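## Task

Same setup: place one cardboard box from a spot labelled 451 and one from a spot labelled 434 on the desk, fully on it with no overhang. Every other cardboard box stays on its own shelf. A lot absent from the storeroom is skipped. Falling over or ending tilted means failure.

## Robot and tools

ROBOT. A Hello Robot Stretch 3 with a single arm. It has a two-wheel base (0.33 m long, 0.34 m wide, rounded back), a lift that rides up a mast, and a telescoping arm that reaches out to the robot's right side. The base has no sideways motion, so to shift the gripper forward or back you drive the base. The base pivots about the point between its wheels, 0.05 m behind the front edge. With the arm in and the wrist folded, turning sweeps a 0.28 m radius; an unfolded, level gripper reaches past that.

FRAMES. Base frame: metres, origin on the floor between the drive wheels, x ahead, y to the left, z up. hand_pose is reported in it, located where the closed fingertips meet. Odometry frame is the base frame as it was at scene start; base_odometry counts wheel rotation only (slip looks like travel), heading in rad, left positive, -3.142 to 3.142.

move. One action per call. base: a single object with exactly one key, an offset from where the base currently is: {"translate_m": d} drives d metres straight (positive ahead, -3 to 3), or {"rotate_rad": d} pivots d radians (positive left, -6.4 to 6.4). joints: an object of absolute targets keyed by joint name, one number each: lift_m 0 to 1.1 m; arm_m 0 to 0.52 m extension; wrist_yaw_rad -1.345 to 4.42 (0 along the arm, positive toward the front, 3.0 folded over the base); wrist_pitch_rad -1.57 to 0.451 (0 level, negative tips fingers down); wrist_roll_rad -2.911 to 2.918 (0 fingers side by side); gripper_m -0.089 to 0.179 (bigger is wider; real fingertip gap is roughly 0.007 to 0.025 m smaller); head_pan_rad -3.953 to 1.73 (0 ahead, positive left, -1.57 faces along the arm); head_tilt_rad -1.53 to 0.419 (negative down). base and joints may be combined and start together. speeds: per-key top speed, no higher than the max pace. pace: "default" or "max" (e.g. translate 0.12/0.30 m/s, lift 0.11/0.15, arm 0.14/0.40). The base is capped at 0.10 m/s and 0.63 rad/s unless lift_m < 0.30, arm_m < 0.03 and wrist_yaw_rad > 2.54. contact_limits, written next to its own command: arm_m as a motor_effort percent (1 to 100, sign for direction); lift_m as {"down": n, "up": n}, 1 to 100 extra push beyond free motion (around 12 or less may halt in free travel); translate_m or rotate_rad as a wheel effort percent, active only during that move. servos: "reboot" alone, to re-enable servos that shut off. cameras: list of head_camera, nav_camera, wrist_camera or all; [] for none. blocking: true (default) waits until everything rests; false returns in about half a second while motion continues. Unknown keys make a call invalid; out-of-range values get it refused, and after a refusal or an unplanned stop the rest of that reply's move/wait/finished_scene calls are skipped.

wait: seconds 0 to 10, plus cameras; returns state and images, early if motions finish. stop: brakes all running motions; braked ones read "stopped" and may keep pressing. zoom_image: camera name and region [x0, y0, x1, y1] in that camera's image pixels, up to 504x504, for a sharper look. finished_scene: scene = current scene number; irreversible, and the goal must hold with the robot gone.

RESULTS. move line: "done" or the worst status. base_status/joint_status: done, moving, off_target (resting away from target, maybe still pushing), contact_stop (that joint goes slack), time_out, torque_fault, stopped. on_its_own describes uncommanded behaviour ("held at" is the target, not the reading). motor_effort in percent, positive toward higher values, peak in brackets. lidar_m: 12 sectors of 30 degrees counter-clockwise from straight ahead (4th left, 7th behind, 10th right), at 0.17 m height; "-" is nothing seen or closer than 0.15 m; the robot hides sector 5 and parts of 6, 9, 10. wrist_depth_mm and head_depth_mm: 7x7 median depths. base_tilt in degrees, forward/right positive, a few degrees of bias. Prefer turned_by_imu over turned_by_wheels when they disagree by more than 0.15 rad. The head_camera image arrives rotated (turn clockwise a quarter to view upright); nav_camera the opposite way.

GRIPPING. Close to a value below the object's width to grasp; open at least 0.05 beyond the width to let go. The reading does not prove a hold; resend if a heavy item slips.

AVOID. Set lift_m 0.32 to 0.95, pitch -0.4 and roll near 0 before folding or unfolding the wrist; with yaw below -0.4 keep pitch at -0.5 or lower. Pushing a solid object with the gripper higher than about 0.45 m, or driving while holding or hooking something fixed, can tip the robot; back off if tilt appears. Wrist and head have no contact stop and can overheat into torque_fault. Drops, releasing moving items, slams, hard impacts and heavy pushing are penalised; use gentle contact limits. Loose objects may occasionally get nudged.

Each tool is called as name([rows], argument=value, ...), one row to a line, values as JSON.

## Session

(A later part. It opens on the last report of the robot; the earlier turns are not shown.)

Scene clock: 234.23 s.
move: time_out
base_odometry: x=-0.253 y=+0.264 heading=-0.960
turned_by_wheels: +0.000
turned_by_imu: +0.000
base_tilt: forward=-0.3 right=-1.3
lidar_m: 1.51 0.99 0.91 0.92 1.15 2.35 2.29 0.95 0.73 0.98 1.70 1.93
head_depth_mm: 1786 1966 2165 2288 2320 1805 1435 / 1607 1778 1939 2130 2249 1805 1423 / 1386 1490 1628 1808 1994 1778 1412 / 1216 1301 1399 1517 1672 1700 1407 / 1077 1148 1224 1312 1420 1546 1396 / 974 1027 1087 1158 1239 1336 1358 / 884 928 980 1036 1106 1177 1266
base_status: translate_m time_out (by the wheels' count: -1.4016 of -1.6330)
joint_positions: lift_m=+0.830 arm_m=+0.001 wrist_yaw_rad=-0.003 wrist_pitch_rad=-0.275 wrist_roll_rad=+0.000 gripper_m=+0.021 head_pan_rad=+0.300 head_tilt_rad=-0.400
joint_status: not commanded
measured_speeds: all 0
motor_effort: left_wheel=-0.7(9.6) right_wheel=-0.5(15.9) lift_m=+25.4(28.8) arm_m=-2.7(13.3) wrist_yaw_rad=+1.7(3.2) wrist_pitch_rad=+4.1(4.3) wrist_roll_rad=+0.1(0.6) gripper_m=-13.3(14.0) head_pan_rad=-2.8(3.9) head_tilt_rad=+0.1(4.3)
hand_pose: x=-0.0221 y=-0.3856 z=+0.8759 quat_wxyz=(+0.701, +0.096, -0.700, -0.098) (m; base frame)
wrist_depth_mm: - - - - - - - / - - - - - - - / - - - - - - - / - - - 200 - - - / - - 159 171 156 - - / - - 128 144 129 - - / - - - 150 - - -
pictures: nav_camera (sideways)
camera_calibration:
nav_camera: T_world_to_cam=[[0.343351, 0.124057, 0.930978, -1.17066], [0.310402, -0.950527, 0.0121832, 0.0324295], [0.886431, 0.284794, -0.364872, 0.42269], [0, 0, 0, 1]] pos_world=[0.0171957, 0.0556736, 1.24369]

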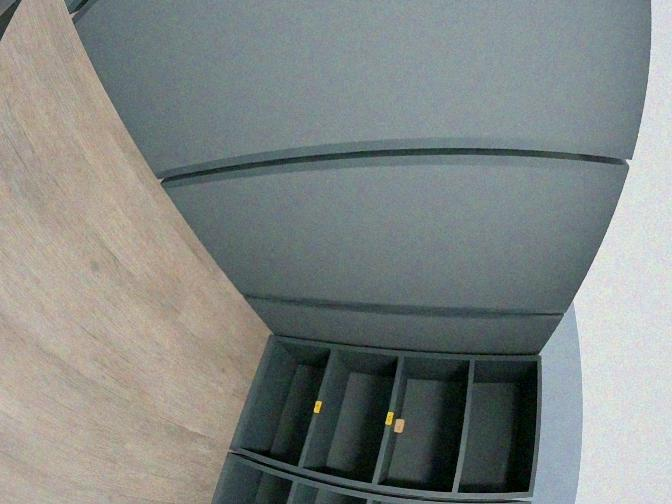

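move(base={"translate_m": -0.23}, cameras=[])

move(base={"rotate_rad": -0.35}, joints={"head_pan_rad": -1.57, "head_tilt_rad": -0.5}, cameras=["head_camera", "nav_camera", "wrist_camera"])

Scene clock: 244.37 s.
move: done
base_odometry: x=-0.385 y=+0.453 heading=-0.960
turned_by_wheels: +0.000
turned_by_imu: +0.000
base_tilt: forward=-0.3 right=-1.2
lidar_m: 1.65 1.08 0.99 1.01 1.25 2.14 2.15 1.08 0.64 0.64 1.60 2.13
head_depth_mm: 1991 2159 2375 2511 2346 1801 1428 / 1758 1942 2123 2342 2431 1798 1422 / 1522 1631 1787 1980 2145 1781 1410 / 1321 1423 1534 1678 1818 1757 1406 / 1183 1256 1344 1440 1561 1645 1396 / 1059 1124 1193 1277 1365 1470 1397 / 972 1020 1072 1132 1209 1289 1330
base_status: done
joint_positions: lift_m=+0.830 arm_m=+0.001 wrist_yaw_rad=-0.003 wrist_pitch_rad=-0.275 wrist_roll_rad=+0.000 gripper_m=+0.021 head_pan_rad=+0.300 head_tilt_rad=-0.400
joint_status: not commanded
measured_speeds: all 0
motor_effort: left_wheel=-1.2(11.1) right_wheel=-10.9(14.2) lift_m=+25.7(26.3) arm_m=+1.2(1.5) wrist_yaw_rad=+2.3(3.3) wrist_pitch_rad=+4.1(4.3) wrist_roll_rad=+0.1(0.3) gripper_m=-13.7(13.8) head_pan_rad=-2.9(3.6) head_tilt_rad=+0.0(1.2)
hand_pose: x=-0.0221 y=-0.3856 z=+0.8759 quat_wxyz=(+0.701, +0.096, -0.700, -0.098) (m; base frame)
wrist_depth_mm: - - - - - - - / - - - - - - - / - - - - - - - / - - - 200 - - - / - - 153 171 156 - - / - - 128 144 130 - - / - - - 150 - - -
pictures: none
No camera images: "cameras" was empty.

Scene clock: 246.77 s.
move: done
base_odometry: x=-0.385 y=+0.453 heading=-1.310
turned_by_wheels: -0.350
turned_by_imu: -0.344
base_tilt: forward=-0.3 right=-1.3
lidar_m: 2.13 1.36 1.02 1.00 1.05 1.47 2.14 1.76 0.79 0.64 0.98 1.88
head_depth_mm: 1057 1143 1237 1318 958 733 1290 / 1060 1141 1244 1313 949 728 1285 / 1064 1149 1246 1314 937 724 1096 / 1062 1149 1246 1315 933 525 294 / 1064 1152 1249 1316 925 714 1230 / 1069 1154 1257 1304 916 711 1290 / 1071 1163 1258 1293 915 728 1294
base_status: done
joint_positions: lift_m=+0.830 arm_m=+0.001 wrist_yaw_rad=-0.002 wrist_pitch_rad=-0.275 wrist_roll_rad=+0.000 gripper_m=+0.021 head_pan_rad=-1.578 head_tilt_rad=-0.500
joint_status: all done
measured_speeds: translate_m=+0.000 rotate_rad=+0.000 lift_m=+0.000 arm_m=+0.000 wrist_yaw_rad=+0.000 wrist_pitch_rad=+0.000 wrist_roll_rad=+0.000 head_pan_rad=+0.024 head_tilt_rad=+0.000
motor_effort: left_wheel=+7.2(11.4) right_wheel=-9.3(14.0) lift_m=+25.7(26.5) arm_m=+1.7(2.5) wrist_yaw_rad=+2.8(3.0) wrist_pitch_rad=+4.2(4.3) wrist_roll_rad=-0.1(0.3) gripper_m=-12.9(13.9) head_pan_rad=+3.4(5.7) head_tilt_rad=-4.4(7.8)
hand_pose: x=-0.0221 y=-0.3856 z=+0.8759 quat_wxyz=(+0.701, +0.096, -0.700, -0.098) (m; base frame)
wrist_depth_mm: - - - - - - - / - - - - - - - / - - - - - - - / - - - 199 - - - / - - 153 171 156 - - / - - 128 144 129 - - / - 104 - 150 146 - -
pictures: head_camera (sideways), nav_camera (sideways), wrist_camera
camera_calibration:
head_camera: T_world_to_cam=[[-0.0431133, 0.432578, -0.900565, 1.18761], [0.99725, -0.0357517, -0.064915, 0.0780506], [-0.0602775, -0.900887, -0.429848, 0.515367], [0, 0, 0, 1]] pos_world=[0.00443085, -0.0466566, 1.29612]
nav_camera: T_world_to_cam=[[0.0136585, -0.456126, 0.889811, -1.11495], [-0.9999, -0.00945139, 0.0105035, 0.042572], [0.00361902, -0.889865, -0.456209, 0.546918], [0, 0, 0, 1]] pos_world=[0.055817, -0.0214716, 1.24116]
wrist_camera: T_world_to_cam=[[-0.999091, -0.037656, -0.0199562, -0.0125052], [0.000440884, 0.459109, -0.88838, 0.987722], [0.0426149, -0.887582, -0.458675, 0.226564], [0, 0, 0, 1]] pos_world=[-0.0225843, -0.252848, 0.981142]

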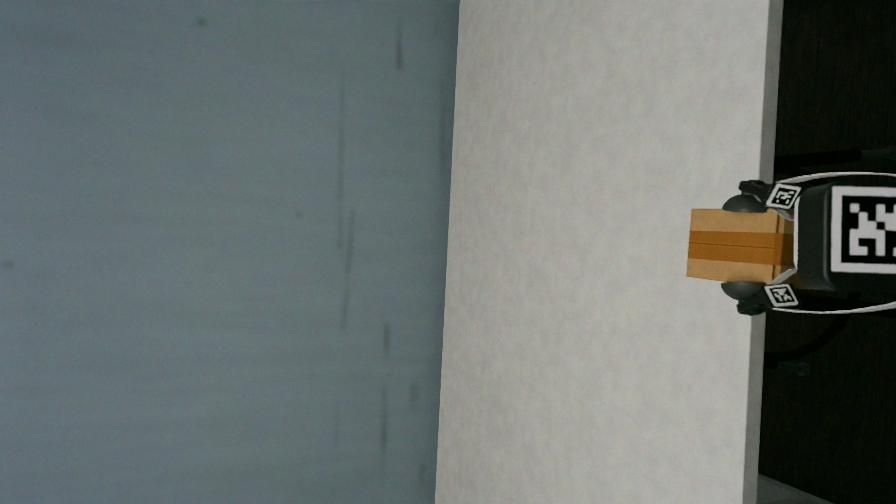

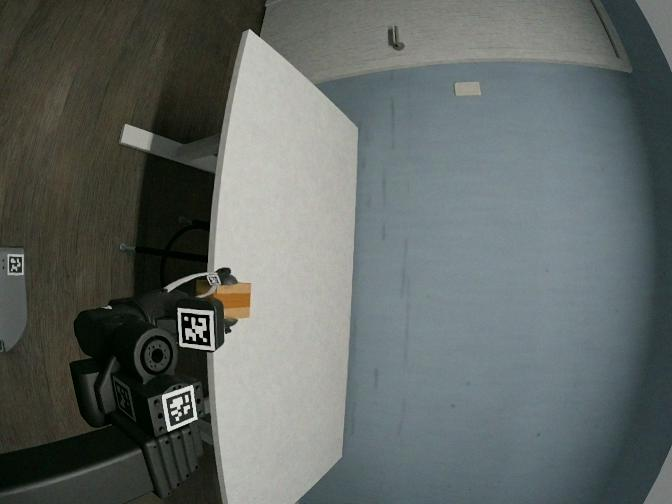

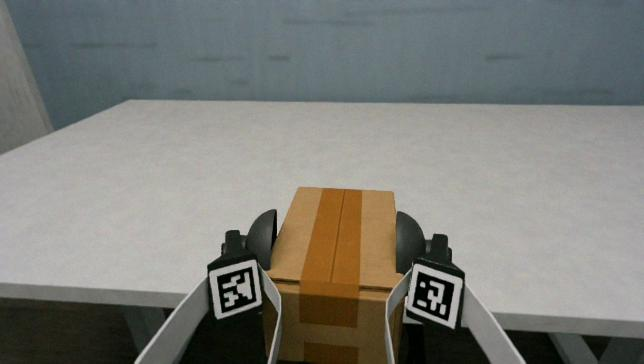

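move(joints={"arm_m": 0.22}, cameras=[])

move(joints={"lift_m": 0.735}, cameras=[])

move(joints={"lift_m": 0.7}, speeds={"lift_m": 0.02}, contact_limits={"lift_m": {"down": 13}}, cameras=["head_camera","wrist_camera"])

Scene clock: 258.63 s.
move: done
base_odometry: x=-0.385 y=+0.453 heading=-1.310
turned_by_wheels: +0.000
turned_by_imu: +0.000
base_tilt: forward=-0.2 right=-1.2
lidar_m: 2.13 1.36 1.02 1.00 1.05 1.48 2.14 1.76 0.79 0.64 0.98 1.88
head_depth_mm: 1055 1139 1237 1296 957 342 - / 1055 1144 1245 1303 834 345 1248 / 1060 1145 1246 1312 394 386 1246 / 1065 1150 1251 1318 492 412 1311 / 1062 1154 1251 1318 925 715 1234 / 1073 1160 1265 1304 917 712 1294 / 1077 1159 1269 1289 909 730 1287
base_status: not commanded
joint_positions: lift_m=+0.830 arm_m=+0.220 wrist_yaw_rad=-0.002 wrist_pitch_rad=-0.275 wrist_roll_rad=+0.000 gripper_m=+0.021 head_pan_rad=-1.570 head_tilt_rad=-0.500
joint_status: all done
measured_speeds: all 0
motor_effort: left_wheel=+7.3(8.1) right_wheel=-9.6(10.6) lift_m=+26.6(27.2) arm_m=+13.1(15.4) wrist_yaw_rad=+2.0(3.1) wrist_pitch_rad=+4.2(4.3) wrist_roll_rad=-0.1(0.3) gripper_m=-13.3(13.7) head_pan_rad=+3.1(3.9) head_tilt_rad=-4.0(5.3)
hand_pose: x=-0.0221 y=-0.6050 z=+0.8759 quat_wxyz=(+0.701, +0.096, -0.700, -0.098) (m; base frame)
wrist_depth_mm: - - - - - - - / - - - - - - - / - - - - - - - / - - - 200 - - - / - - 153 171 156 - - / - - 128 144 130 - - / - - - 151 127 - -
pictures: none
No camera images: "cameras" was empty.

Scene clock: 260.33 s.
move: done
base_odometry: x=-0.385 y=+0.453 heading=-1.310
turned_by_wheels: +0.000
turned_by_imu: +0.000
base_tilt: forward=-0.4 right=-1.2
lidar_m: 2.14 1.36 1.02 1.00 1.04 1.47 2.13 1.76 0.79 0.64 0.98 1.88
head_depth_mm: 1059 1142 1236 1307 959 732 1290 / 1058 1144 1241 1308 947 452 365 / 1062 1146 1254 1308 941 432 425 / 1065 1153 1253 1316 932 531 465 / 1067 1154 1250 1313 922 713 1234 / 1074 1158 1260 1303 915 710 1295 / 1078 1166 1267 1286 910 730 1293
base_status: not commanded
joint_positions: lift_m=+0.735 arm_m=+0.220 wrist_yaw_rad=-0.002 wrist_pitch_rad=-0.275 wrist_roll_rad=+0.000 gripper_m=+0.021 head_pan_rad=-1.570 head_tilt_rad=-0.500
joint_status: all done
measured_speeds: all 0
motor_effort: left_wheel=+7.7(8.1) right_wheel=-9.6(10.5) lift_m=+23.5(27.2) arm_m=+10.0(13.0) wrist_yaw_rad=+2.4(2.9) wrist_pitch_rad=+4.1(4.3) wrist_roll_rad=+0.0(0.3) gripper_m=-13.4(14.2) head_pan_rad=+2.9(3.8) head_tilt_rad=-3.6(4.7)
hand_pose: x=-0.0221 y=-0.6050 z=+0.7809 quat_wxyz=(+0.701, +0.096, -0.700, -0.098) (m; base frame)
wrist_depth_mm: - - - - - - - / - - - - - - - / - - - - - - - / - - - 200 - - - / - - 153 171 156 - - / - - 127 144 130 - - / - - - 150 127 - -
pictures: none
No camera images: "cameras" was empty.

Scene clock: 262.47 s.
move: done
base_odometry: x=-0.385 y=+0.453 heading=-1.310
turned_by_wheels: +0.000
turned_by_imu: +0.000
base_tilt: forward=-0.4 right=-1.3
lidar_m: 2.13 1.36 1.02 0.99 1.04 1.48 2.13 1.75 0.79 0.64 0.98 1.87
head_depth_mm: 1055 1137 1237 1306 954 733 1290 / 1056 1142 1246 1305 952 729 400 / 1062 1149 1243 1313 940 476 438 / 1068 1147 1247 1316 933 543 469 / 1062 1149 1255 1321 926 715 1230 / 1070 1163 1261 1299 921 711 1297 / 1074 1160 1270 1292 910 732 1290
base_status: not commanded
joint_positions: lift_m=+0.700 arm_m=+0.220 wrist_yaw_rad=-0.002 wrist_pitch_rad=-0.197 wrist_roll_rad=+0.000 gripper_m=+0.021 head_pan_rad=-1.570 head_tilt_rad=-0.500
joint_status: all done
measured_speeds: all 0
on_its_own: wrist_pitch_rad is at rest, and its effort (-10.2) is outside its rest range (-8 to +12)
motor_effort: left_wheel=+7.5(8.2) right_wheel=-10.5(10.9) lift_m=+16.5(25.6) arm_m=+7.3(10.2) wrist_yaw_rad=+2.1(2.6) wrist_pitch_rad=-10.2(10.5) wrist_roll_rad=-0.4(0.4) gripper_m=-13.1(13.8) head_pan_rad=+3.0(3.6) head_tilt_rad=-3.2(4.2)
contact_limits: lift_m down 13 (down: maximum 72; up: maximum 65)
hand_pose: x=-0.0221 y=-0.6115 z=+0.7648 quat_wxyz=(+0.704, +0.069, -0.704, -0.071) (m; base frame)
wrist_depth_mm: - - - - - - - / - - - - - - - / - - - - - - - / - - - 203 - - - / - - 152 170 155 - - / - - 127 142 129 - - / - - - 148 127 - -
pictures: head_camera (sideways), wrist_camera
camera_calibration:
head_camera: T_world_to_cam=[[-0.0466511, 0.432519, -0.900417, 1.18745], [0.997509, -0.0275795, -0.0649295, 0.0780404], [-0.0529163, -0.901203, -0.430155, 0.515744], [0, 0, 0, 1]] pos_world=[0.00484108, -0.0466517, 1.29611]
wrist_camera: T_world_to_cam=[[-0.999087, -0.0390312, -0.0173821, -0.0260069], [0.000838142, 0.388839, -0.921305, 0.974977], [0.0427185, -0.920479, -0.388451, -0.0986861], [0, 0, 0, 1]] pos_world=[-0.0225846, -0.470962, 0.859465]

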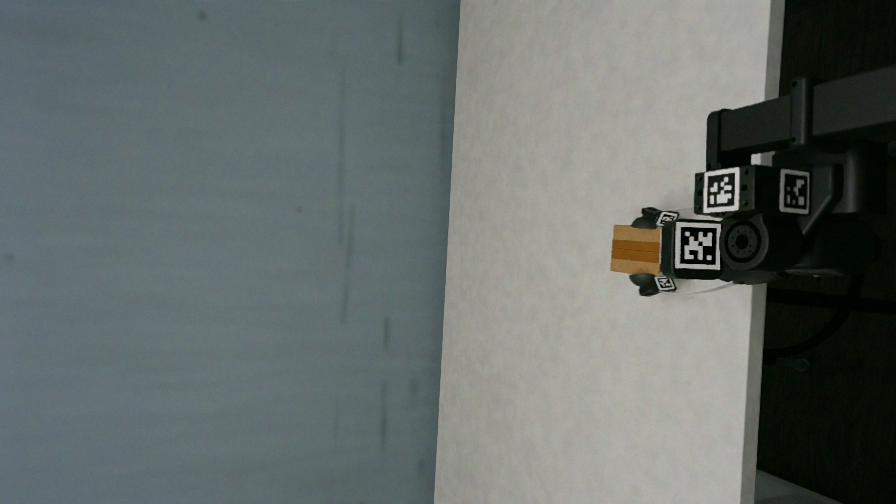

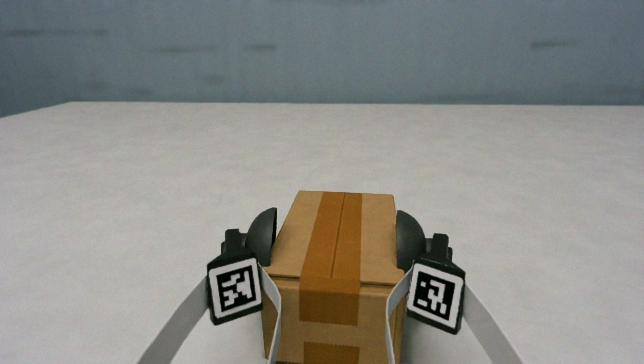

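move(joints={"lift_m": 0.71}, cameras=[])

move(joints={"gripper_m": 0.17}, cameras=["wrist_camera"])

move(joints={"lift_m": 0.82}, cameras=[])

move(joints={"arm_m": 0.0, "wrist_pitch_rad": -0.4}, speeds={"arm_m": 0.3}, cameras=["head_camera"])

move(joints={"wrist_yaw_rad": 3.0, "gripper_m": 0.04, "head_pan_rad": -3.1, "head_tilt_rad": -0.3}, pace="max", cameras=["nav_camera"])

Scene clock: 290.33 s.
move: done
base_odometry: x=-0.385 y=+0.453 heading=-1.310
turned_by_wheels: +0.000
turned_by_imu: +0.000
base_tilt: forward=-0.2 right=-1.2
lidar_m: 2.13 1.36 1.02 1.00 1.04 1.47 2.14 1.76 0.79 0.64 0.98 1.88
head_depth_mm: 1051 1135 1239 1294 957 733 1282 / 1059 1145 1241 1312 949 728 391 / 1060 1144 1240 1312 941 464 435 / 1060 1149 1253 1322 932 539 465 / 1069 1151 1259 1316 925 714 1230 / 1073 1157 1261 1307 922 711 1303 / 1076 1163 1266 1296 911 731 1289
base_status: not commanded
joint_positions: lift_m=+0.710 arm_m=+0.220 wrist_yaw_rad=-0.002 wrist_pitch_rad=-0.231 wrist_roll_rad=+0.000 gripper_m=+0.021 head_pan_rad=-1.570 head_tilt_rad=-0.500
joint_status: all done
measured_speeds: all 0
motor_effort: left_wheel=+7.9(8.2) right_wheel=-9.5(10.5) lift_m=+29.2(29.9) arm_m=+1.5(2.6) wrist_yaw_rad=+0.5(2.7) wrist_pitch_rad=-3.9(10.2) wrist_roll_rad=-0.2(0.5) gripper_m=-13.4(13.7) head_pan_rad=+2.9(3.6) head_tilt_rad=-2.5(3.5)
hand_pose: x=-0.0221 y=-0.6089 z=+0.7665 quat_wxyz=(+0.702, +0.081, -0.702, -0.083) (m; base frame)
wrist_depth_mm: - - - - - - - / - - - - - - - / - - - - - - - / - - - 198 - - - / - - 153 169 155 - - / - - 127 142 127 - - / - - - 150 127 - -
pictures: none
No camera images: "cameras" was empty.

Scene clock: 292.37 s.
move: done
base_odometry: x=-0.385 y=+0.453 heading=-1.310
turned_by_wheels: +0.000
turned_by_imu: +0.000
base_tilt: forward=-0.2 right=-1.0
lidar_m: 2.14 1.36 1.02 1.00 1.05 1.48 2.14 1.76 0.79 0.64 0.98 1.88
head_depth_mm: 1056 1142 1239 1304 958 734 1288 / 1060 1139 1242 1307 946 728 391 / 1066 1147 1243 1317 943 465 436 / 1069 1152 1258 1320 932 541 463 / 1066 1152 1258 1314 928 692 1239 / 1077 1159 1263 1306 918 710 1296 / 1074 1164 1266 1296 912 730 1282
base_status: not commanded
joint_positions: lift_m=+0.710 arm_m=+0.220 wrist_yaw_rad=-0.002 wrist_pitch_rad=-0.263 wrist_roll_rad=+0.000 gripper_m=+0.170 head_pan_rad=-1.570 head_tilt_rad=-0.500
joint_status: all done
measured_speeds: all 0
motor_effort: left_wheel=+7.6(8.1) right_wheel=-9.3(10.1) lift_m=+27.3(29.4) arm_m=-2.1(2.1) wrist_yaw_rad=+0.5(3.0) wrist_pitch_rad=+2.0(4.0) wrist_roll_rad=-0.2(0.5) gripper_m=+0.6(85.2) head_pan_rad=+2.3(3.3) head_tilt_rad=-2.8(3.6)
hand_pose: x=-0.0220 y=-0.6061 z=+0.7587 quat_wxyz=(+0.701, +0.092, -0.701, -0.094) (m; base frame)
wrist_depth_mm: - - - - - - - / - - - - - - - / - - - - - - - / - - - 190 - - - / - 143 - 155 156 - - / - 124 - 144 140 - - / - - - 154 149 - 106
pictures: wrist_camera
camera_calibration:
wrist_camera: T_world_to_cam=[[-0.999065, -0.0382491, -0.0201424, -0.0231478], [0.000834724, 0.448794, -0.893635, 0.982564], [0.0432205, -0.892816, -0.448342, -0.0338042], [0, 0, 0, 1]] pos_world=[-0.0224853, -0.472035, 0.862431]

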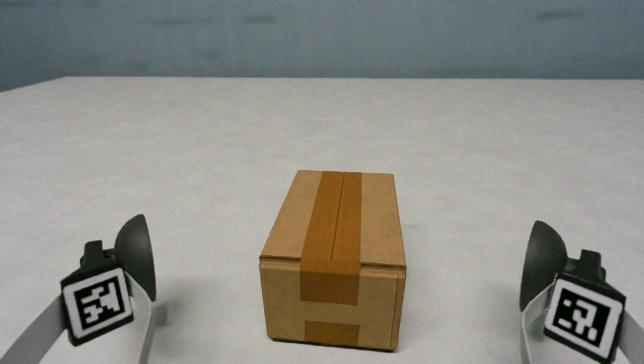

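Scene clock: 294.20 s.
move: done
base_odometry: x=-0.385 y=+0.453 heading=-1.310
turned_by_wheels: +0.000
turned_by_imu: +0.000
base_tilt: forward=-0.3 right=-1.1
lidar_m: 2.13 1.36 1.02 1.00 1.05 1.48 2.14 1.76 0.79 0.64 0.98 1.88
head_depth_mm: 1058 1139 1240 1307 958 687 284 / 1055 1143 1243 1305 951 350 1250 / 1061 1146 1247 1317 901 388 1250 / 1063 1154 1252 1322 856 416 1305 / 1064 1155 1258 1328 922 713 1231 / 1071 1155 1260 1302 921 711 1297 / 1076 1160 1271 1294 914 729 1287
base_status: not commanded
joint_positions: lift_m=+0.820 arm_m=+0.220 wrist_yaw_rad=-0.002 wrist_pitch_rad=-0.264 wrist_roll_rad=+0.000 gripper_m=+0.170 head_pan_rad=-1.570 head_tilt_rad=-0.500
joint_status: all done
measured_speeds: all 0
motor_effort: left_wheel=+7.0(7.9) right_wheel=-9.9(10.1) lift_m=+31.0(34.4) arm_m=-4.9(4.9) wrist_yaw_rad=+1.8(2.7) wrist_pitch_rad=+2.2(2.3) wrist_roll_rad=-0.3(0.6) gripper_m=+0.2(1.2) head_pan_rad=+2.9(3.3) head_tilt_rad=-2.2(3.0)
hand_pose: x=-0.0220 y=-0.6060 z=+0.8685 quat_wxyz=(+0.701, +0.093, -0.701, -0.094) (m; base frame)
wrist_depth_mm: - - - - - - - / - - - - - - - / - - - - - - - / - - - - - - - / - 143 - - - - - / - 124 - - - - - / - - - 234 - - 106
pictures: none
No camera images: "cameras" was empty.

Scene clock: 297.00 s.
move: done
base_odometry: x=-0.385 y=+0.453 heading=-1.310
turned_by_wheels: +0.000
turned_by_imu: +0.000
base_tilt: forward=-0.2 right=-1.3
lidar_m: 2.14 1.36 1.02 1.00 1.05 1.48 2.14 1.76 0.79 0.64 0.98 1.87
head_depth_mm: 1050 1137 1236 1305 959 733 1290 / 1061 1149 1247 1303 947 726 1220 / 1065 1144 1244 1311 940 724 1174 / 1065 1149 1244 1318 932 714 321 / 1069 1155 1251 1312 926 715 1198 / 1072 1157 1262 1301 920 710 1255 / 1073 1160 1266 1286 911 728 1286
base_status: not commanded
joint_positions: lift_m=+0.820 arm_m=+0.001 wrist_yaw_rad=-0.002 wrist_pitch_rad=-0.413 wrist_roll_rad=+0.000 gripper_m=+0.170 head_pan_rad=-1.570 head_tilt_rad=-0.500
joint_status: all done
measured_speeds: all 0
motor_effort: left_wheel=+7.2(7.8) right_wheel=-9.2(10.4) lift_m=+23.1(31.1) arm_m=-12.5(14.2) wrist_yaw_rad=+1.4(2.6) wrist_pitch_rad=+1.9(4.6) wrist_roll_rad=-0.2(0.5) gripper_m=+0.5(1.2) head_pan_rad=+2.1(3.1) head_tilt_rad=-1.7(2.7)
hand_pose: x=-0.0220 y=-0.3706 z=+0.8338 quat_wxyz=(+0.692, +0.144, -0.692, -0.146) (m; base frame)
wrist_depth_mm: - - - - - - - / - - - - - - - / - - - 404 - - - / - - - 391 - - - / - 143 - - - - - / 123 141 - - - - - / 116 959 - 964 - 973 106
pictures: head_camera (sideways)
camera_calibration:
head_camera: T_world_to_cam=[[-0.0466511, 0.432519, -0.900417, 1.18745], [0.997509, -0.0275795, -0.0649295, 0.0780404], [-0.0529163, -0.901203, -0.430155, 0.515744], [0, 0, 0, 1]] pos_world=[0.00484108, -0.0466517, 1.29611]

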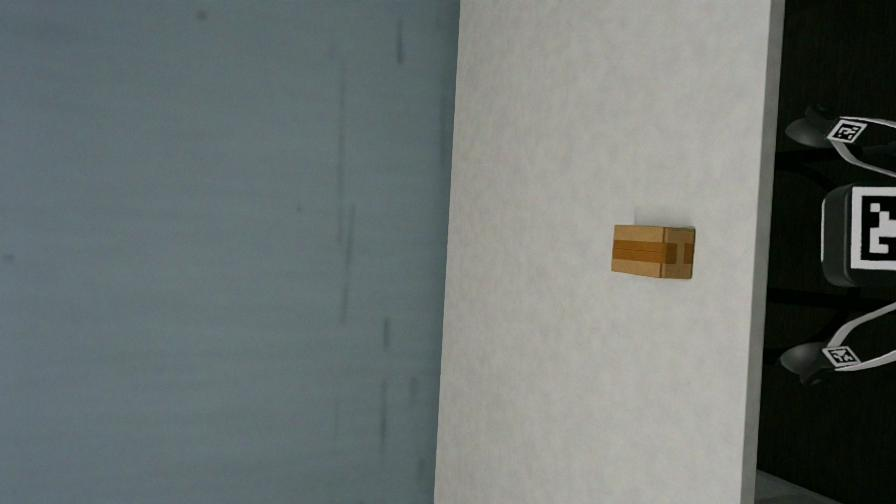

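Scene clock: 299.03 s.
move: done
base_odometry: x=-0.385 y=+0.453 heading=-1.310
turned_by_wheels: +0.000
turned_by_imu: +0.000
base_tilt: forward=-0.3 right=-1.2
lidar_m: 2.13 1.36 1.02 1.00 1.04 1.48 2.14 1.76 0.79 0.64 0.98 1.88
head_depth_mm: 1841 1928 1999 2112 2226 2049 1573 / 1842 1929 2020 2127 2236 2035 1561 / 1851 1948 2031 2130 2241 2004 1559 / 1859 1938 2047 2147 2255 2002 1532 / 1862 1961 2062 2180 2296 1993 1536 / 1886 1973 2082 2193 2293 1970 1529 / 1893 1999 2080 2217 2314 1973 1521
base_status: not commanded
joint_positions: lift_m=+0.820 arm_m=+0.001 wrist_yaw_rad=+2.997 wrist_pitch_rad=-0.413 wrist_roll_rad=+0.000 gripper_m=+0.040 head_pan_rad=-3.108 head_tilt_rad=-0.300
joint_status: all done
measured_speeds: translate_m=+0.000 rotate_rad=+0.000 lift_m=+0.000 arm_m=+0.000 wrist_yaw_rad=+0.000 wrist_pitch_rad=+0.000 wrist_roll_rad=+0.000 head_pan_rad=+0.024 head_tilt_rad=+0.000
motor_effort: left_wheel=+7.1(7.5) right_wheel=-9.1(9.9) lift_m=+24.4(24.4) arm_m=-11.9(13.5) wrist_yaw_rad=+3.2(7.1) wrist_pitch_rad=+1.9(2.0) wrist_roll_rad=-0.2(0.4) gripper_m=-0.3(83.0) head_pan_rad=+3.6(4.7) head_tilt_rad=+5.8(7.5)
hand_pose: x=+0.0112 y=+0.0772 z=+0.8338 quat_wxyz=(+0.195, +0.701, +0.095, +0.680) (m; base frame)
wrist_depth_mm: - 137 948 - - - - / - 148 - - - - - / - 161 - - - - - / - 185 - - - - - / - - 202 - - - - / - - 127 - 129 - - / - - 261 - 974 - 995
pictures: nav_camera (sideways)
camera_calibration:
nav_camera: T_world_to_cam=[[-0.269563, -0.0260761, 0.96263, -1.20829], [-0.0478025, 0.998763, 0.0136689, 0.0326518], [-0.961795, -0.0423315, -0.270477, 0.311156], [0, 0, 0, 1]] pos_world=[-0.0248811, -0.0509472, 1.24685]

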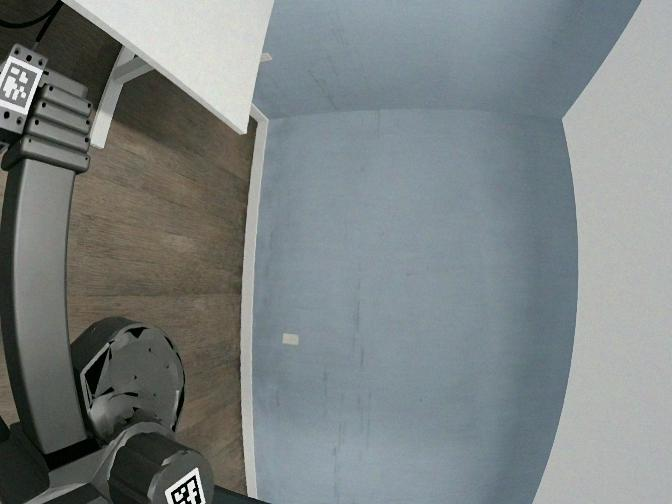

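move(base={"rotate_rad": -0.374}, joints={"lift_m": 0.28}, pace="max", cameras=[])

move(base={"translate_m": -1.70}, joints={"head_pan_rad": 1.7}, pace="max", cameras=["head_camera","nav_camera"])

Scene clock: 311.73 s.
move: done
base_odometry: x=-0.385 y=+0.453 heading=-1.683
turned_by_wheels: -0.374
turned_by_imu: -0.367
base_tilt: forward=-0.2 right=-1.3
lidar_m: 2.29 2.13 1.21 1.00 1.00 1.11 2.14 2.13 1.08 0.79 0.64 0.98
head_depth_mm: 2147 2261 2392 2550 2643 1964 1521 / 2084 2183 2297 2446 2573 2032 1564 / 2019 2097 2229 2347 2480 2017 1544 / 1942 2044 2126 2242 2374 2000 1539 / 1891 1967 2071 2170 2283 1999 1533 / 1842 1930 2012 2100 2230 1990 1529 / 1782 1859 1942 2025 2153 1966 1523
base_status: done
joint_positions: lift_m=+0.280 arm_m=+0.001 wrist_yaw_rad=+2.997 wrist_pitch_rad=-0.415 wrist_roll_rad=+0.000 gripper_m=+0.040 head_pan_rad=-3.100 head_tilt_rad=-0.300
joint_status: all done
measured_speeds: all 0
motor_effort: left_wheel=+7.9(12.7) right_wheel=-9.4(13.2) lift_m=+26.3(26.5) arm_m=-11.9(13.7) wrist_yaw_rad=+1.9(3.9) wrist_pitch_rad=+2.1(2.3) wrist_roll_rad=-0.2(0.7) gripper_m=+0.6(0.9) head_pan_rad=+2.6(3.8) head_tilt_rad=+4.6(6.0)
hand_pose: x=+0.0111 y=+0.0769 z=+0.2934 quat_wxyz=(+0.195, +0.701, +0.095, +0.680) (m; base frame)
wrist_depth_mm: - 137 - - - - - / - 147 - - - - - / 848 162 877 898 891 876 870 / 728 186 663 702 706 695 691 / 602 584 202 567 565 579 582 / 514 509 127 299 129 493 491 / 433 281 258 270 421 434 430
pictures: none
No camera images: "cameras" was empty.

Scene clock: 318.80 s.
move: done
base_odometry: x=-0.195 y=+2.142 heading=-1.683
turned_by_wheels: +0.000
turned_by_imu: -0.002
base_tilt: forward=-0.4 right=-1.4
lidar_m: 2.52 1.03 0.66 0.86 1.24 0.66 0.55 0.54 0.61 0.98 1.83 1.63
head_depth_mm: 808 811 816 823 828 835 843 / 1785 1861 1973 2047 2122 1050 1059 / 1725 1808 1921 2006 2143 2024 1548 / 1702 1771 1857 1959 2070 2020 1541 / 1657 1731 1822 1908 2011 1991 1535 / 1622 1697 1779 1874 1967 1968 1520 / 1585 1680 1742 1832 1931 - -
base_status: done
joint_positions: lift_m=+0.280 arm_m=+0.001 wrist_yaw_rad=+2.997 wrist_pitch_rad=-0.415 wrist_roll_rad=+0.000 gripper_m=+0.040 head_pan_rad=+1.700 head_tilt_rad=-0.300
joint_status: all done
measured_speeds: all 0
motor_effort: left_wheel=-1.6(11.7) right_wheel=-7.7(18.7) lift_m=+29.3(30.5) arm_m=-4.2(12.3) wrist_yaw_rad=+1.5(3.6) wrist_pitch_rad=+2.2(2.4) wrist_roll_rad=-0.1(0.5) gripper_m=+0.7(1.0) head_pan_rad=-3.0(21.0) head_tilt_rad=+3.8(5.2)
hand_pose: x=+0.0111 y=+0.0770 z=+0.2934 quat_wxyz=(+0.195, +0.700, +0.095, +0.680) (m; base frame)
wrist_depth_mm: - 137 - - - 613 - / - 148 - - - 667 - / 943 162 858 903 817 793 887 / 739 186 656 709 705 707 693 / 606 576 202 570 559 582 570 / 510 506 127 300 129 499 489 / 435 281 257 269 425 432 430
pictures: head_camera (sideways), nav_camera (sideways)
camera_calibration:
head_camera: T_world_to_cam=[[0.0774116, -0.236584, -0.968522, 1.27557], [-0.994432, -0.0879937, -0.057988, 0.0812179], [-0.0715048, 0.967618, -0.242078, 0.271056], [0, 0, 0, 1]] pos_world=[0.00140354, 0.0466471, 1.30574]
nav_camera: T_world_to_cam=[[-0.0517063, 0.265542, 0.962712, -1.20974], [0.989623, 0.143032, 0.0136996, 0.0263075], [-0.134061, 0.95343, -0.270182, 0.305656], [0, 0, 0, 1]] pos_world=[-0.0476091, 0.0260514, 1.24685]

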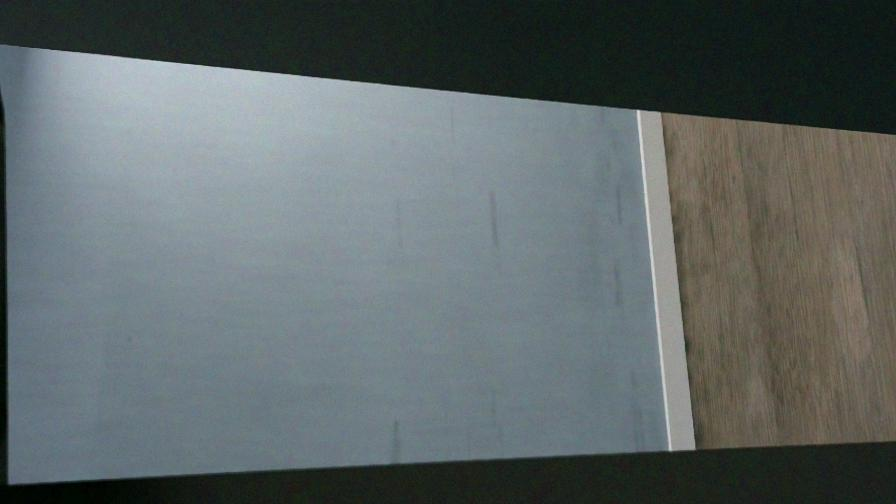

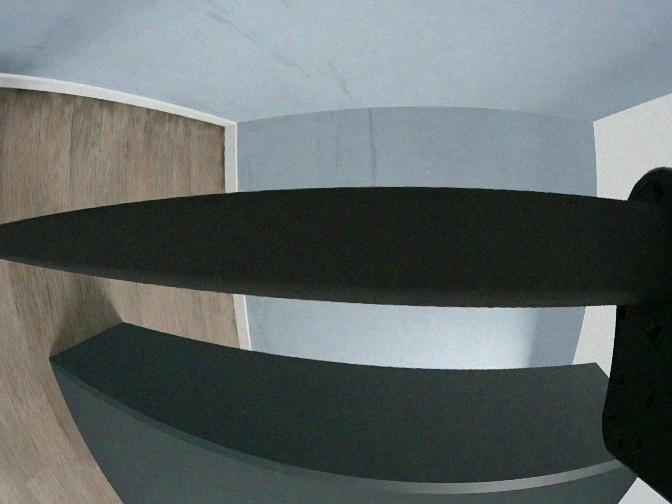

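move(base={"rotate_rad": 1.945}, joints={"head_pan_rad": -0.3}, pace="max", cameras=["nav_camera"])

move(base={"translate_m": 1.2}, joints={"head_pan_rad": -1.57}, pace="max", cameras=["nav_camera","head_camera"])

Scene clock: 331.03 s.
move: done
base_odometry: x=-0.195 y=+2.142 heading=+0.262
turned_by_wheels: +1.945
turned_by_imu: +1.906
base_tilt: forward=-0.4 right=-1.2
lidar_m: 1.91 0.76 0.56 0.54 0.57 0.78 1.84 1.63 2.31 1.63 0.66 0.69
head_depth_mm: 709 716 724 734 745 755 767 / 855 861 872 889 905 919 932 / 1785 1872 1973 2097 2190 1933 1445 / 1726 1804 1901 2003 2119 2014 1538 / 1673 1742 1835 1922 2033 1994 1536 / 1622 1694 1770 1858 1965 1971 1523 / 1566 1646 1715 1793 1887 1939 1520
base_status: done
joint_positions: lift_m=+0.280 arm_m=+0.001 wrist_yaw_rad=+2.997 wrist_pitch_rad=-0.415 wrist_roll_rad=+0.000 gripper_m=+0.040 head_pan_rad=-0.307 head_tilt_rad=-0.300
joint_status: all done
measured_speeds: all 0
motor_effort: left_wheel=-6.5(15.5) right_wheel=+7.9(14.3) lift_m=+24.8(31.1) arm_m=-12.1(12.2) wrist_yaw_rad=+2.1(2.9) wrist_pitch_rad=+2.3(2.3) wrist_roll_rad=-0.3(0.5) gripper_m=+0.8(0.9) head_pan_rad=+3.3(5.9) head_tilt_rad=+2.1(3.6)
hand_pose: x=+0.0111 y=+0.0769 z=+0.2934 quat_wxyz=(+0.195, +0.700, +0.095, +0.680) (m; base frame)
wrist_depth_mm: 514 137 530 538 549 558 580 / 553 148 574 586 598 616 614 / 600 162 609 629 645 - - / - 182 190 681 678 674 686 / 598 575 202 573 567 581 577 / 510 511 127 301 129 492 495 / 432 282 259 270 429 433 432
pictures: nav_camera (sideways)
camera_calibration:
nav_camera: T_world_to_cam=[[0.262482, -0.0654251, 0.962716, -1.21165], [-0.288776, -0.957299, 0.0136772, 0.0340937], [0.920712, -0.281599, -0.270167, 0.299244], [0, 0, 0, 1]] pos_world=[0.0523631, 0.0376328, 1.24685]

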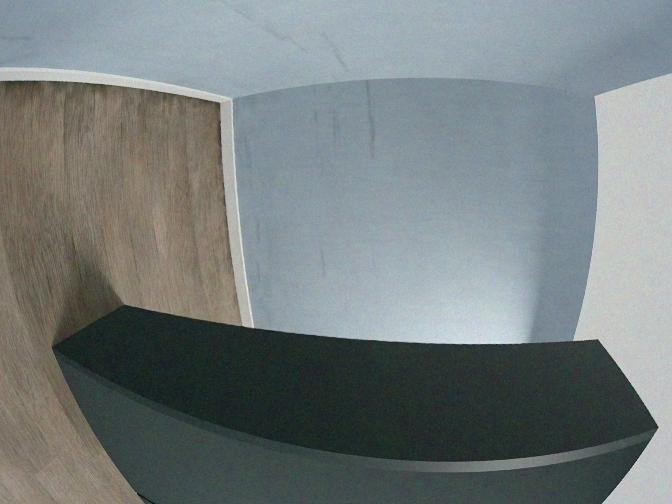

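Scene clock: 336.40 s.
move: done
base_odometry: x=+0.964 y=+2.452 heading=+0.262
turned_by_wheels: +0.000
turned_by_imu: +0.001
base_tilt: forward=-0.4 right=-1.2
lidar_m: 0.72 0.72 0.54 0.52 0.54 0.75 2.20 0.69 0.58 1.40 1.00 0.75
head_depth_mm: 1178 1216 1294 1334 922 1215 930 / 1540 1316 1311 1352 1443 1328 1420 / 3061 2961 3063 2364 2451 1934 1541 / 3099 3771 - - 2888 2016 1532 / 3106 3819 - - 2851 2005 1533 / 2743 2901 3057 3119 2670 1980 1529 / 1960 2004 2024 2077 2106 1883 1520
base_status: done
joint_positions: lift_m=+0.280 arm_m=+0.001 wrist_yaw_rad=+2.997 wrist_pitch_rad=-0.415 wrist_roll_rad=+0.000 gripper_m=+0.040 head_pan_rad=-1.570 head_tilt_rad=-0.300
joint_status: all done
measured_speeds: all 0
motor_effort: left_wheel=+2.0(9.5) right_wheel=+2.0(17.4) lift_m=+27.9(28.6) arm_m=-9.2(13.2) wrist_yaw_rad=+2.0(2.9) wrist_pitch_rad=+2.2(2.3) wrist_roll_rad=-0.1(0.6) gripper_m=+0.5(1.0) head_pan_rad=+2.9(4.9) head_tilt_rad=+2.1(3.6)
hand_pose: x=+0.0110 y=+0.0770 z=+0.2934 quat_wxyz=(+0.195, +0.700, +0.096, +0.680) (m; base frame)
wrist_depth_mm: 489 137 507 522 536 549 553 / 535 147 546 568 578 592 607 / 580 161 593 617 617 632 - / - 178 188 665 670 673 673 / 602 573 203 575 568 579 573 / 512 508 127 300 129 497 495 / 436 281 257 269 425 435 431
pictures: head_camera (sideways), nav_camera (sideways)
camera_calibration:
head_camera: T_world_to_cam=[[-0.0464984, 0.244552, -0.968521, 1.27632], [0.997516, -0.0399974, -0.0579898, 0.0690176], [-0.0529198, -0.968811, -0.242084, 0.270996], [0, 0, 0, 1]] pos_world=[0.00484154, -0.0468202, 1.30574]
nav_camera: T_world_to_cam=[[0.0172736, -0.269974, 0.962713, -1.21016], [-0.999791, -0.0151568, 0.0136884, 0.0384845], [0.0108961, -0.962748, -0.270179, 0.304769], [0, 0, 0, 1]] pos_world=[0.0560595, -0.0327116, 1.24685]

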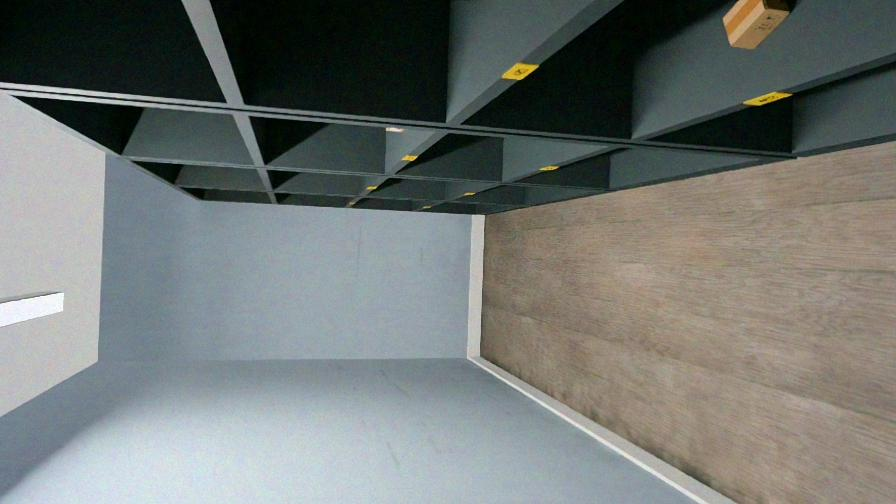

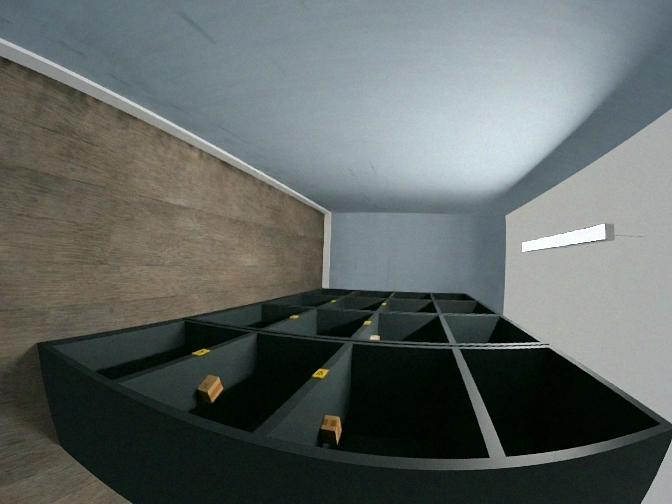

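zoom_image(camera="head_camera", region=[480, 40, 560, 100])

zoom_image(camera="head_camera", region=[735, 70, 805, 120])

move(base={"rotate_rad": -1.59}, joints={"head_pan_rad": -0.7}, pace="max", cameras=["nav_camera","head_camera"])

Scaled by 6.300 from the camera's 896x504 image, which has a finer 1280x720 frame.

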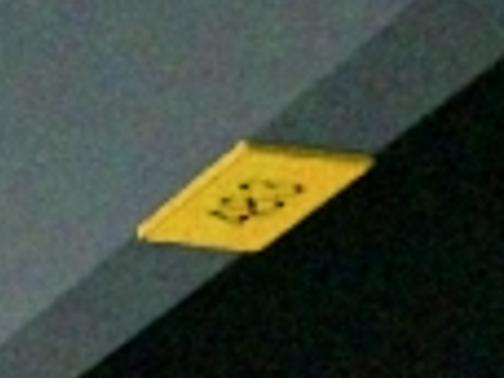

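Scaled by 7.200 from the camera's 896x504 image, which has a finer 1280x720 frame.

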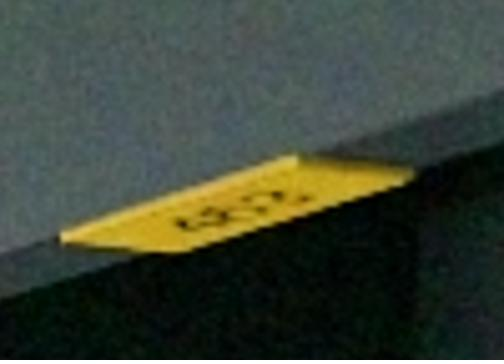

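Scene clock: 349.40 s.
move: done
base_odometry: x=+0.964 y=+2.452 heading=-1.328
turned_by_wheels: -1.590
turned_by_imu: -1.559
base_tilt: forward=-0.3 right=-1.2
lidar_m: 1.40 1.01 0.75 0.72 0.72 0.54 0.52 0.54 0.76 2.20 0.69 0.57
head_depth_mm: 705 2956 3125 2898 2851 2075 1568 / 636 674 719 772 835 908 1413 / 575 609 647 688 733 788 849 / 526 553 584 620 655 698 749 / 487 508 534 563 593 630 668 / 498 525 1371 974 658 1051 852 / 1214 902 1311 1239 1383 1178 1003
base_status: done
joint_positions: lift_m=+0.280 arm_m=+0.001 wrist_yaw_rad=+2.997 wrist_pitch_rad=-0.415 wrist_roll_rad=+0.000 gripper_m=+0.040 head_pan_rad=-0.695 head_tilt_rad=-0.300
joint_status: all done
measured_speeds: all 0
motor_effort: left_wheel=+5.6(15.2) right_wheel=-7.7(15.1) lift_m=+26.1(31.1) arm_m=-12.8(13.2) wrist_yaw_rad=+1.7(3.0) wrist_pitch_rad=+2.2(2.3) wrist_roll_rad=-0.3(0.7) gripper_m=-0.1(1.0) head_pan_rad=-3.5(6.1) head_tilt_rad=+1.0(2.3)
hand_pose: x=+0.0110 y=+0.0770 z=+0.2934 quat_wxyz=(+0.195, +0.700, +0.096, +0.680) (m; base frame)
wrist_depth_mm: 663 137 - - - - - / 719 148 - - - - - / 748 161 172 - 846 847 827 / 700 186 655 714 702 699 691 / 602 575 202 566 566 580 580 / 514 505 127 301 129 497 493 / 434 279 257 271 425 435 432
pictures: head_camera (sideways), nav_camera (sideways)
camera_calibration:
head_camera: T_world_to_cam=[[-0.217454, 0.121161, -0.968521, 1.27737], [0.670406, 0.739726, -0.0579815, 0.0710395], [0.709415, -0.66191, -0.242084, 0.266291], [0, 0, 0, 1]] pos_world=[0.0412333, -0.0310568, 1.30574]
nav_camera: T_world_to_cam=[[0.218222, -0.159893, 0.962711, -1.21137], [-0.629545, -0.776843, 0.0136792, 0.0361504], [0.745689, -0.609056, -0.270184, 0.30034], [0, 0, 0, 1]] pos_world=[0.0631455, 0.017318, 1.24685]

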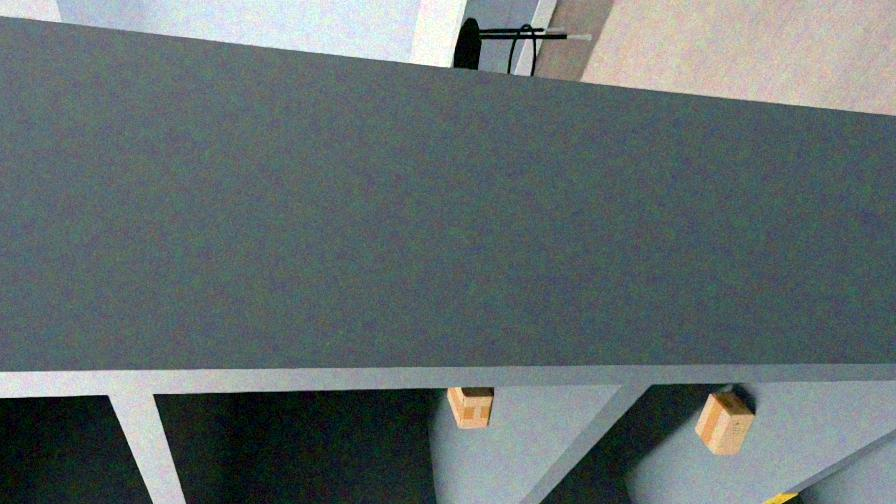

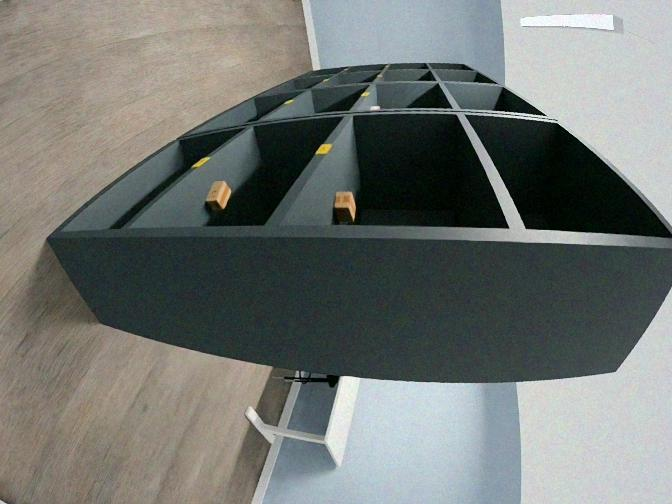

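move(base={"rotate_rad": 0.24}, joints={"head_pan_rad": -1.57, "head_tilt_rad": -0.35}, pace="max", cameras=[])

move(base={"translate_m": 0.95}, pace="max", cameras=[])

move(base={"rotate_rad": -0.225}, joints={"head_pan_rad": -1.9}, pace="max", cameras=["nav_camera","head_camera"])

move(joints={"head_pan_rad": -1.1}, pace="max", cameras=["head_camera","nav_camera"])

Scene clock: 360.90 s.
move: done
base_odometry: x=+0.964 y=+2.452 heading=-1.088
turned_by_wheels: +0.240
turned_by_imu: +0.235
base_tilt: forward=-0.2 right=-1.1
lidar_m: 1.46 0.84 0.72 0.72 0.60 0.52 0.52 0.60 1.04 2.73 0.58 0.58
head_depth_mm: 2495 2602 2778 2889 2669 1913 1486 / 2551 2686 2836 2981 2656 1895 1489 / 2608 2753 2898 3018 2637 1885 1470 / 2640 2808 2988 3173 2614 1876 1469 / 2754 2899 3013 3170 2620 1871 1462 / 2774 2955 3090 3315 2589 1866 1453 / 2902 3046 3213 2947 2292 1656 989
base_status: done
joint_positions: lift_m=+0.280 arm_m=+0.001 wrist_yaw_rad=+2.997 wrist_pitch_rad=-0.415 wrist_roll_rad=+0.000 gripper_m=+0.040 head_pan_rad=-1.578 head_tilt_rad=-0.350
joint_status: all done
measured_speeds: translate_m=+0.000 rotate_rad=+0.000 lift_m=+0.000 arm_m=+0.000 wrist_yaw_rad=+0.000 wrist_pitch_rad=+0.000 wrist_roll_rad=+0.000 head_pan_rad=+0.024 head_tilt_rad=+0.000
motor_effort: left_wheel=-6.1(13.9) right_wheel=+9.1(12.6) lift_m=+27.3(27.6) arm_m=-10.4(11.2) wrist_yaw_rad=+1.0(3.0) wrist_pitch_rad=+2.3(2.3) wrist_roll_rad=-0.1(0.5) gripper_m=+0.3(0.9) head_pan_rad=+3.3(5.3) head_tilt_rad=-3.7(6.7)
hand_pose: x=+0.0110 y=+0.0770 z=+0.2934 quat_wxyz=(+0.195, +0.700, +0.096, +0.680) (m; base frame)
wrist_depth_mm: 513 137 - - - - - / 557 148 - - - - - / 567 161 194 813 806 - - / 557 182 663 709 707 697 691 / 581 577 203 576 565 581 583 / 510 509 127 301 129 496 495 / 434 280 257 270 424 434 429
pictures: none
No camera images: "cameras" was empty.

Scene clock: 365.43 s.
move: done
base_odometry: x=+1.405 y=+1.610 heading=-1.089
turned_by_wheels: +0.000
turned_by_imu: +0.000
base_tilt: forward=-0.3 right=-1.2
lidar_m: 0.97 0.56 0.48 0.48 0.56 0.96 1.43 0.65 0.75 0.92 0.70 1.49
head_depth_mm: 424 826 873 918 662 1020 885 / 430 846 898 932 656 1048 885 / 493 868 918 961 649 1085 879 / 502 887 948 981 643 1082 872 / 514 919 973 1002 638 1111 869 / 524 868 941 934 669 1032 863 / 538 731 762 788 703 858 835
base_status: done
joint_positions: lift_m=+0.280 arm_m=+0.001 wrist_yaw_rad=+2.997 wrist_pitch_rad=-0.415 wrist_roll_rad=+0.000 gripper_m=+0.040 head_pan_rad=-1.570 head_tilt_rad=-0.350
joint_status: not commanded
measured_speeds: all 0
motor_effort: left_wheel=-0.9(13.9) right_wheel=+9.0(14.5) lift_m=+29.8(31.4) arm_m=-10.9(11.3) wrist_yaw_rad=+2.3(2.8) wrist_pitch_rad=+2.2(2.3) wrist_roll_rad=-0.3(0.6) gripper_m=-0.2(0.9) head_pan_rad=+3.4(4.2) head_tilt_rad=-3.4(4.4)
hand_pose: x=+0.0110 y=+0.0770 z=+0.2934 quat_wxyz=(+0.195, +0.700, +0.096, +0.680) (m; base frame)
wrist_depth_mm: - 137 507 492 471 453 441 / - 148 529 532 510 494 471 / - 161 170 - 538 528 512 / 700 182 188 - - - 541 / 595 574 202 577 569 580 562 / 514 507 127 301 129 491 490 / 432 281 256 269 425 433 432
pictures: none
No camera images: "cameras" was empty.

Scene clock: 366.43 s.
move: done
base_odometry: x=+1.405 y=+1.610 heading=-1.313
turned_by_wheels: -0.225
turned_by_imu: -0.221
base_tilt: forward=-0.3 right=-1.3
lidar_m: 1.66 0.66 0.50 0.48 0.51 0.71 1.43 1.50 0.65 0.98 0.70 1.43
head_depth_mm: 531 558 580 617 2090 1855 1501 / 612 649 684 699 658 733 763 / 497 800 860 874 689 943 863 / 503 908 964 990 643 1114 874 / 454 873 932 968 638 1073 871 / 460 852 899 936 634 1057 864 / 421 825 875 906 628 1016 862
base_status: done
joint_positions: lift_m=+0.280 arm_m=+0.001 wrist_yaw_rad=+2.997 wrist_pitch_rad=-0.415 wrist_roll_rad=+0.000 gripper_m=+0.040 head_pan_rad=-1.903 head_tilt_rad=-0.350
joint_status: all done
measured_speeds: all 0
motor_effort: left_wheel=+6.6(13.5) right_wheel=-8.8(13.9) lift_m=+28.3(29.7) arm_m=-10.7(11.2) wrist_yaw_rad=+2.4(3.3) wrist_pitch_rad=+2.2(2.4) wrist_roll_rad=-0.3(0.4) gripper_m=+0.1(1.0) head_pan_rad=-2.1(4.5) head_tilt_rad=-3.4(3.7)
hand_pose: x=+0.0110 y=+0.0770 z=+0.2934 quat_wxyz=(+0.195, +0.700, +0.096, +0.680) (m; base frame)
wrist_depth_mm: 457 137 476 488 491 498 512 / 502 148 516 523 528 533 546 / 542 161 171 - - - - / - 179 188 - - - 667 / 601 559 202 570 562 586 574 / 515 507 127 300 129 493 493 / 434 281 258 268 426 433 433
pictures: head_camera (sideways), nav_camera (sideways)
camera_calibration:
head_camera: T_world_to_cam=[[0.0519289, 0.292347, -0.954901, 1.25797], [0.93062, -0.361048, -0.0599279, 0.0719837], [-0.362285, -0.885538, -0.290812, 0.336289], [0, 0, 0, 1]] pos_world=[-0.0104817, -0.0439763, 1.30335]
nav_camera: T_world_to_cam=[[-0.0877435, -0.306539, 0.947805, -1.19001], [-0.950028, 0.311898, 0.0129248, 0.03918], [-0.299581, -0.899307, -0.318587, 0.369667], [0, 0, 0, 1]] pos_world=[0.0435516, -0.0445602, 1.24516]

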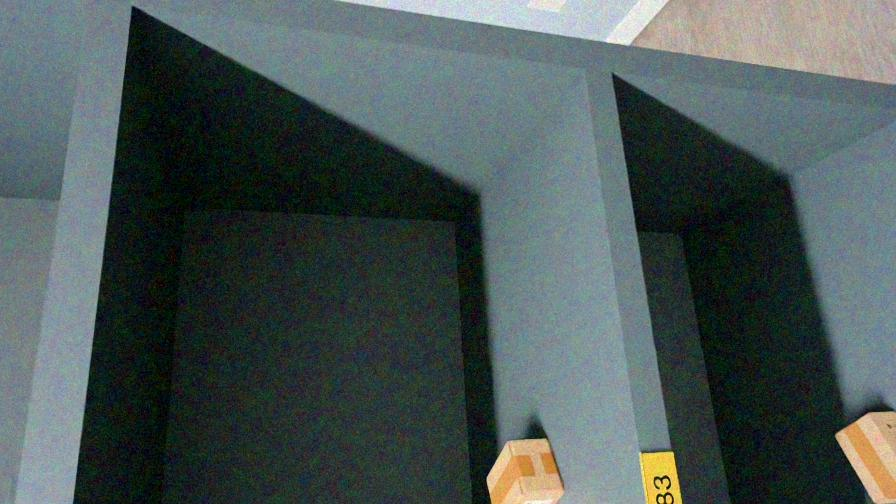

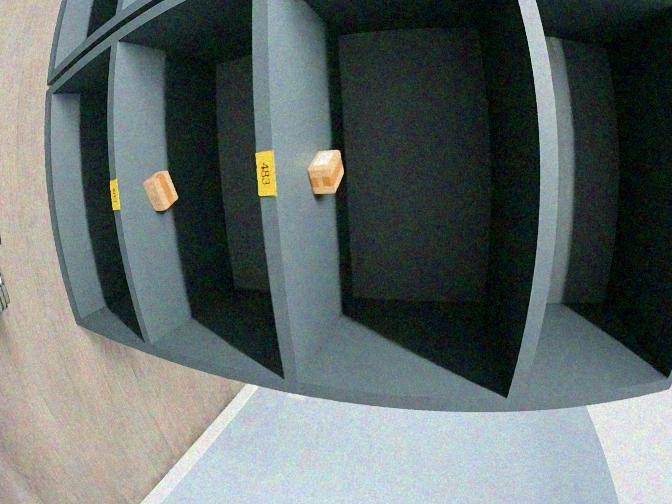

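Scene clock: 367.30 s.
move: done
base_odometry: x=+1.405 y=+1.610 heading=-1.313
turned_by_wheels: +0.000
turned_by_imu: +0.000
base_tilt: forward=-0.4 right=-1.2
lidar_m: 1.66 0.66 0.50 0.48 0.51 0.71 1.43 1.50 0.65 0.98 0.70 1.43
head_depth_mm: 475 839 885 919 661 1015 889 / 485 882 937 965 656 1054 882 / 831 926 989 1010 648 1122 879 / 709 790 872 906 687 1045 872 / 616 679 725 769 744 884 867 / 567 604 644 684 727 788 842 / 601 636 1288 872 1372 1059 1252
base_status: not commanded
joint_positions: lift_m=+0.280 arm_m=+0.001 wrist_yaw_rad=+2.997 wrist_pitch_rad=-0.415 wrist_roll_rad=+0.000 gripper_m=+0.040 head_pan_rad=-1.082 head_tilt_rad=-0.350
joint_status: all done
measured_speeds: all 0
motor_effort: left_wheel=+6.4(7.1) right_wheel=-9.0(9.5) lift_m=+27.2(28.5) arm_m=-11.3(11.3) wrist_yaw_rad=+1.2(2.8) wrist_pitch_rad=+2.2(2.3) wrist_roll_rad=-0.3(0.5) gripper_m=+0.4(0.7) head_pan_rad=+0.2(5.2) head_tilt_rad=-2.5(3.4)
hand_pose: x=+0.0110 y=+0.0770 z=+0.2934 quat_wxyz=(+0.195, +0.700, +0.096, +0.680) (m; base frame)
wrist_depth_mm: 464 137 476 483 493 501 511 / 503 147 515 531 528 539 542 / 537 160 171 - - - - / - 178 188 - - - 663 / 604 562 202 569 562 580 579 / 509 505 127 300 129 497 493 / 435 280 258 270 425 432 431
pictures: head_camera (sideways), nav_camera (sideways)
camera_calibration:
head_camera: T_world_to_cam=[[-0.178585, 0.237221, -0.9549, 1.25937], [0.898385, 0.435102, -0.0599253, 0.0722152], [0.401263, -0.868569, -0.290818, 0.331646], [0, 0, 0, 1]] pos_world=[0.0269494, -0.0421115, 1.30335]
nav_camera: T_world_to_cam=[[0.164551, -0.273077, 0.947814, -1.19153], [-0.875617, -0.482833, 0.0129063, 0.0386993], [0.454112, -0.832046, -0.318562, 0.365121], [0, 0, 0, 1]] pos_world=[0.0641474, -0.00289723, 1.24516]

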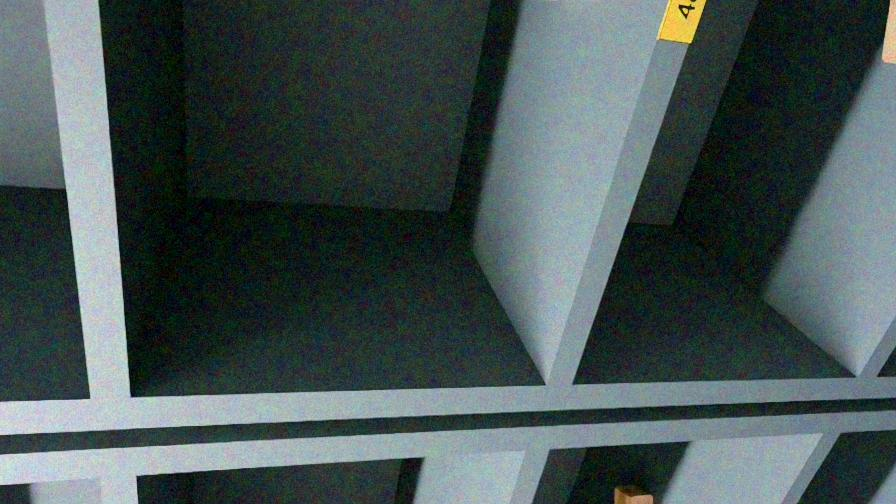

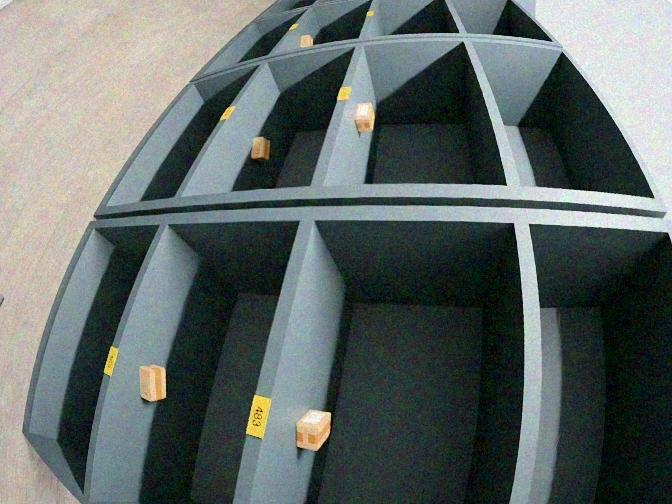

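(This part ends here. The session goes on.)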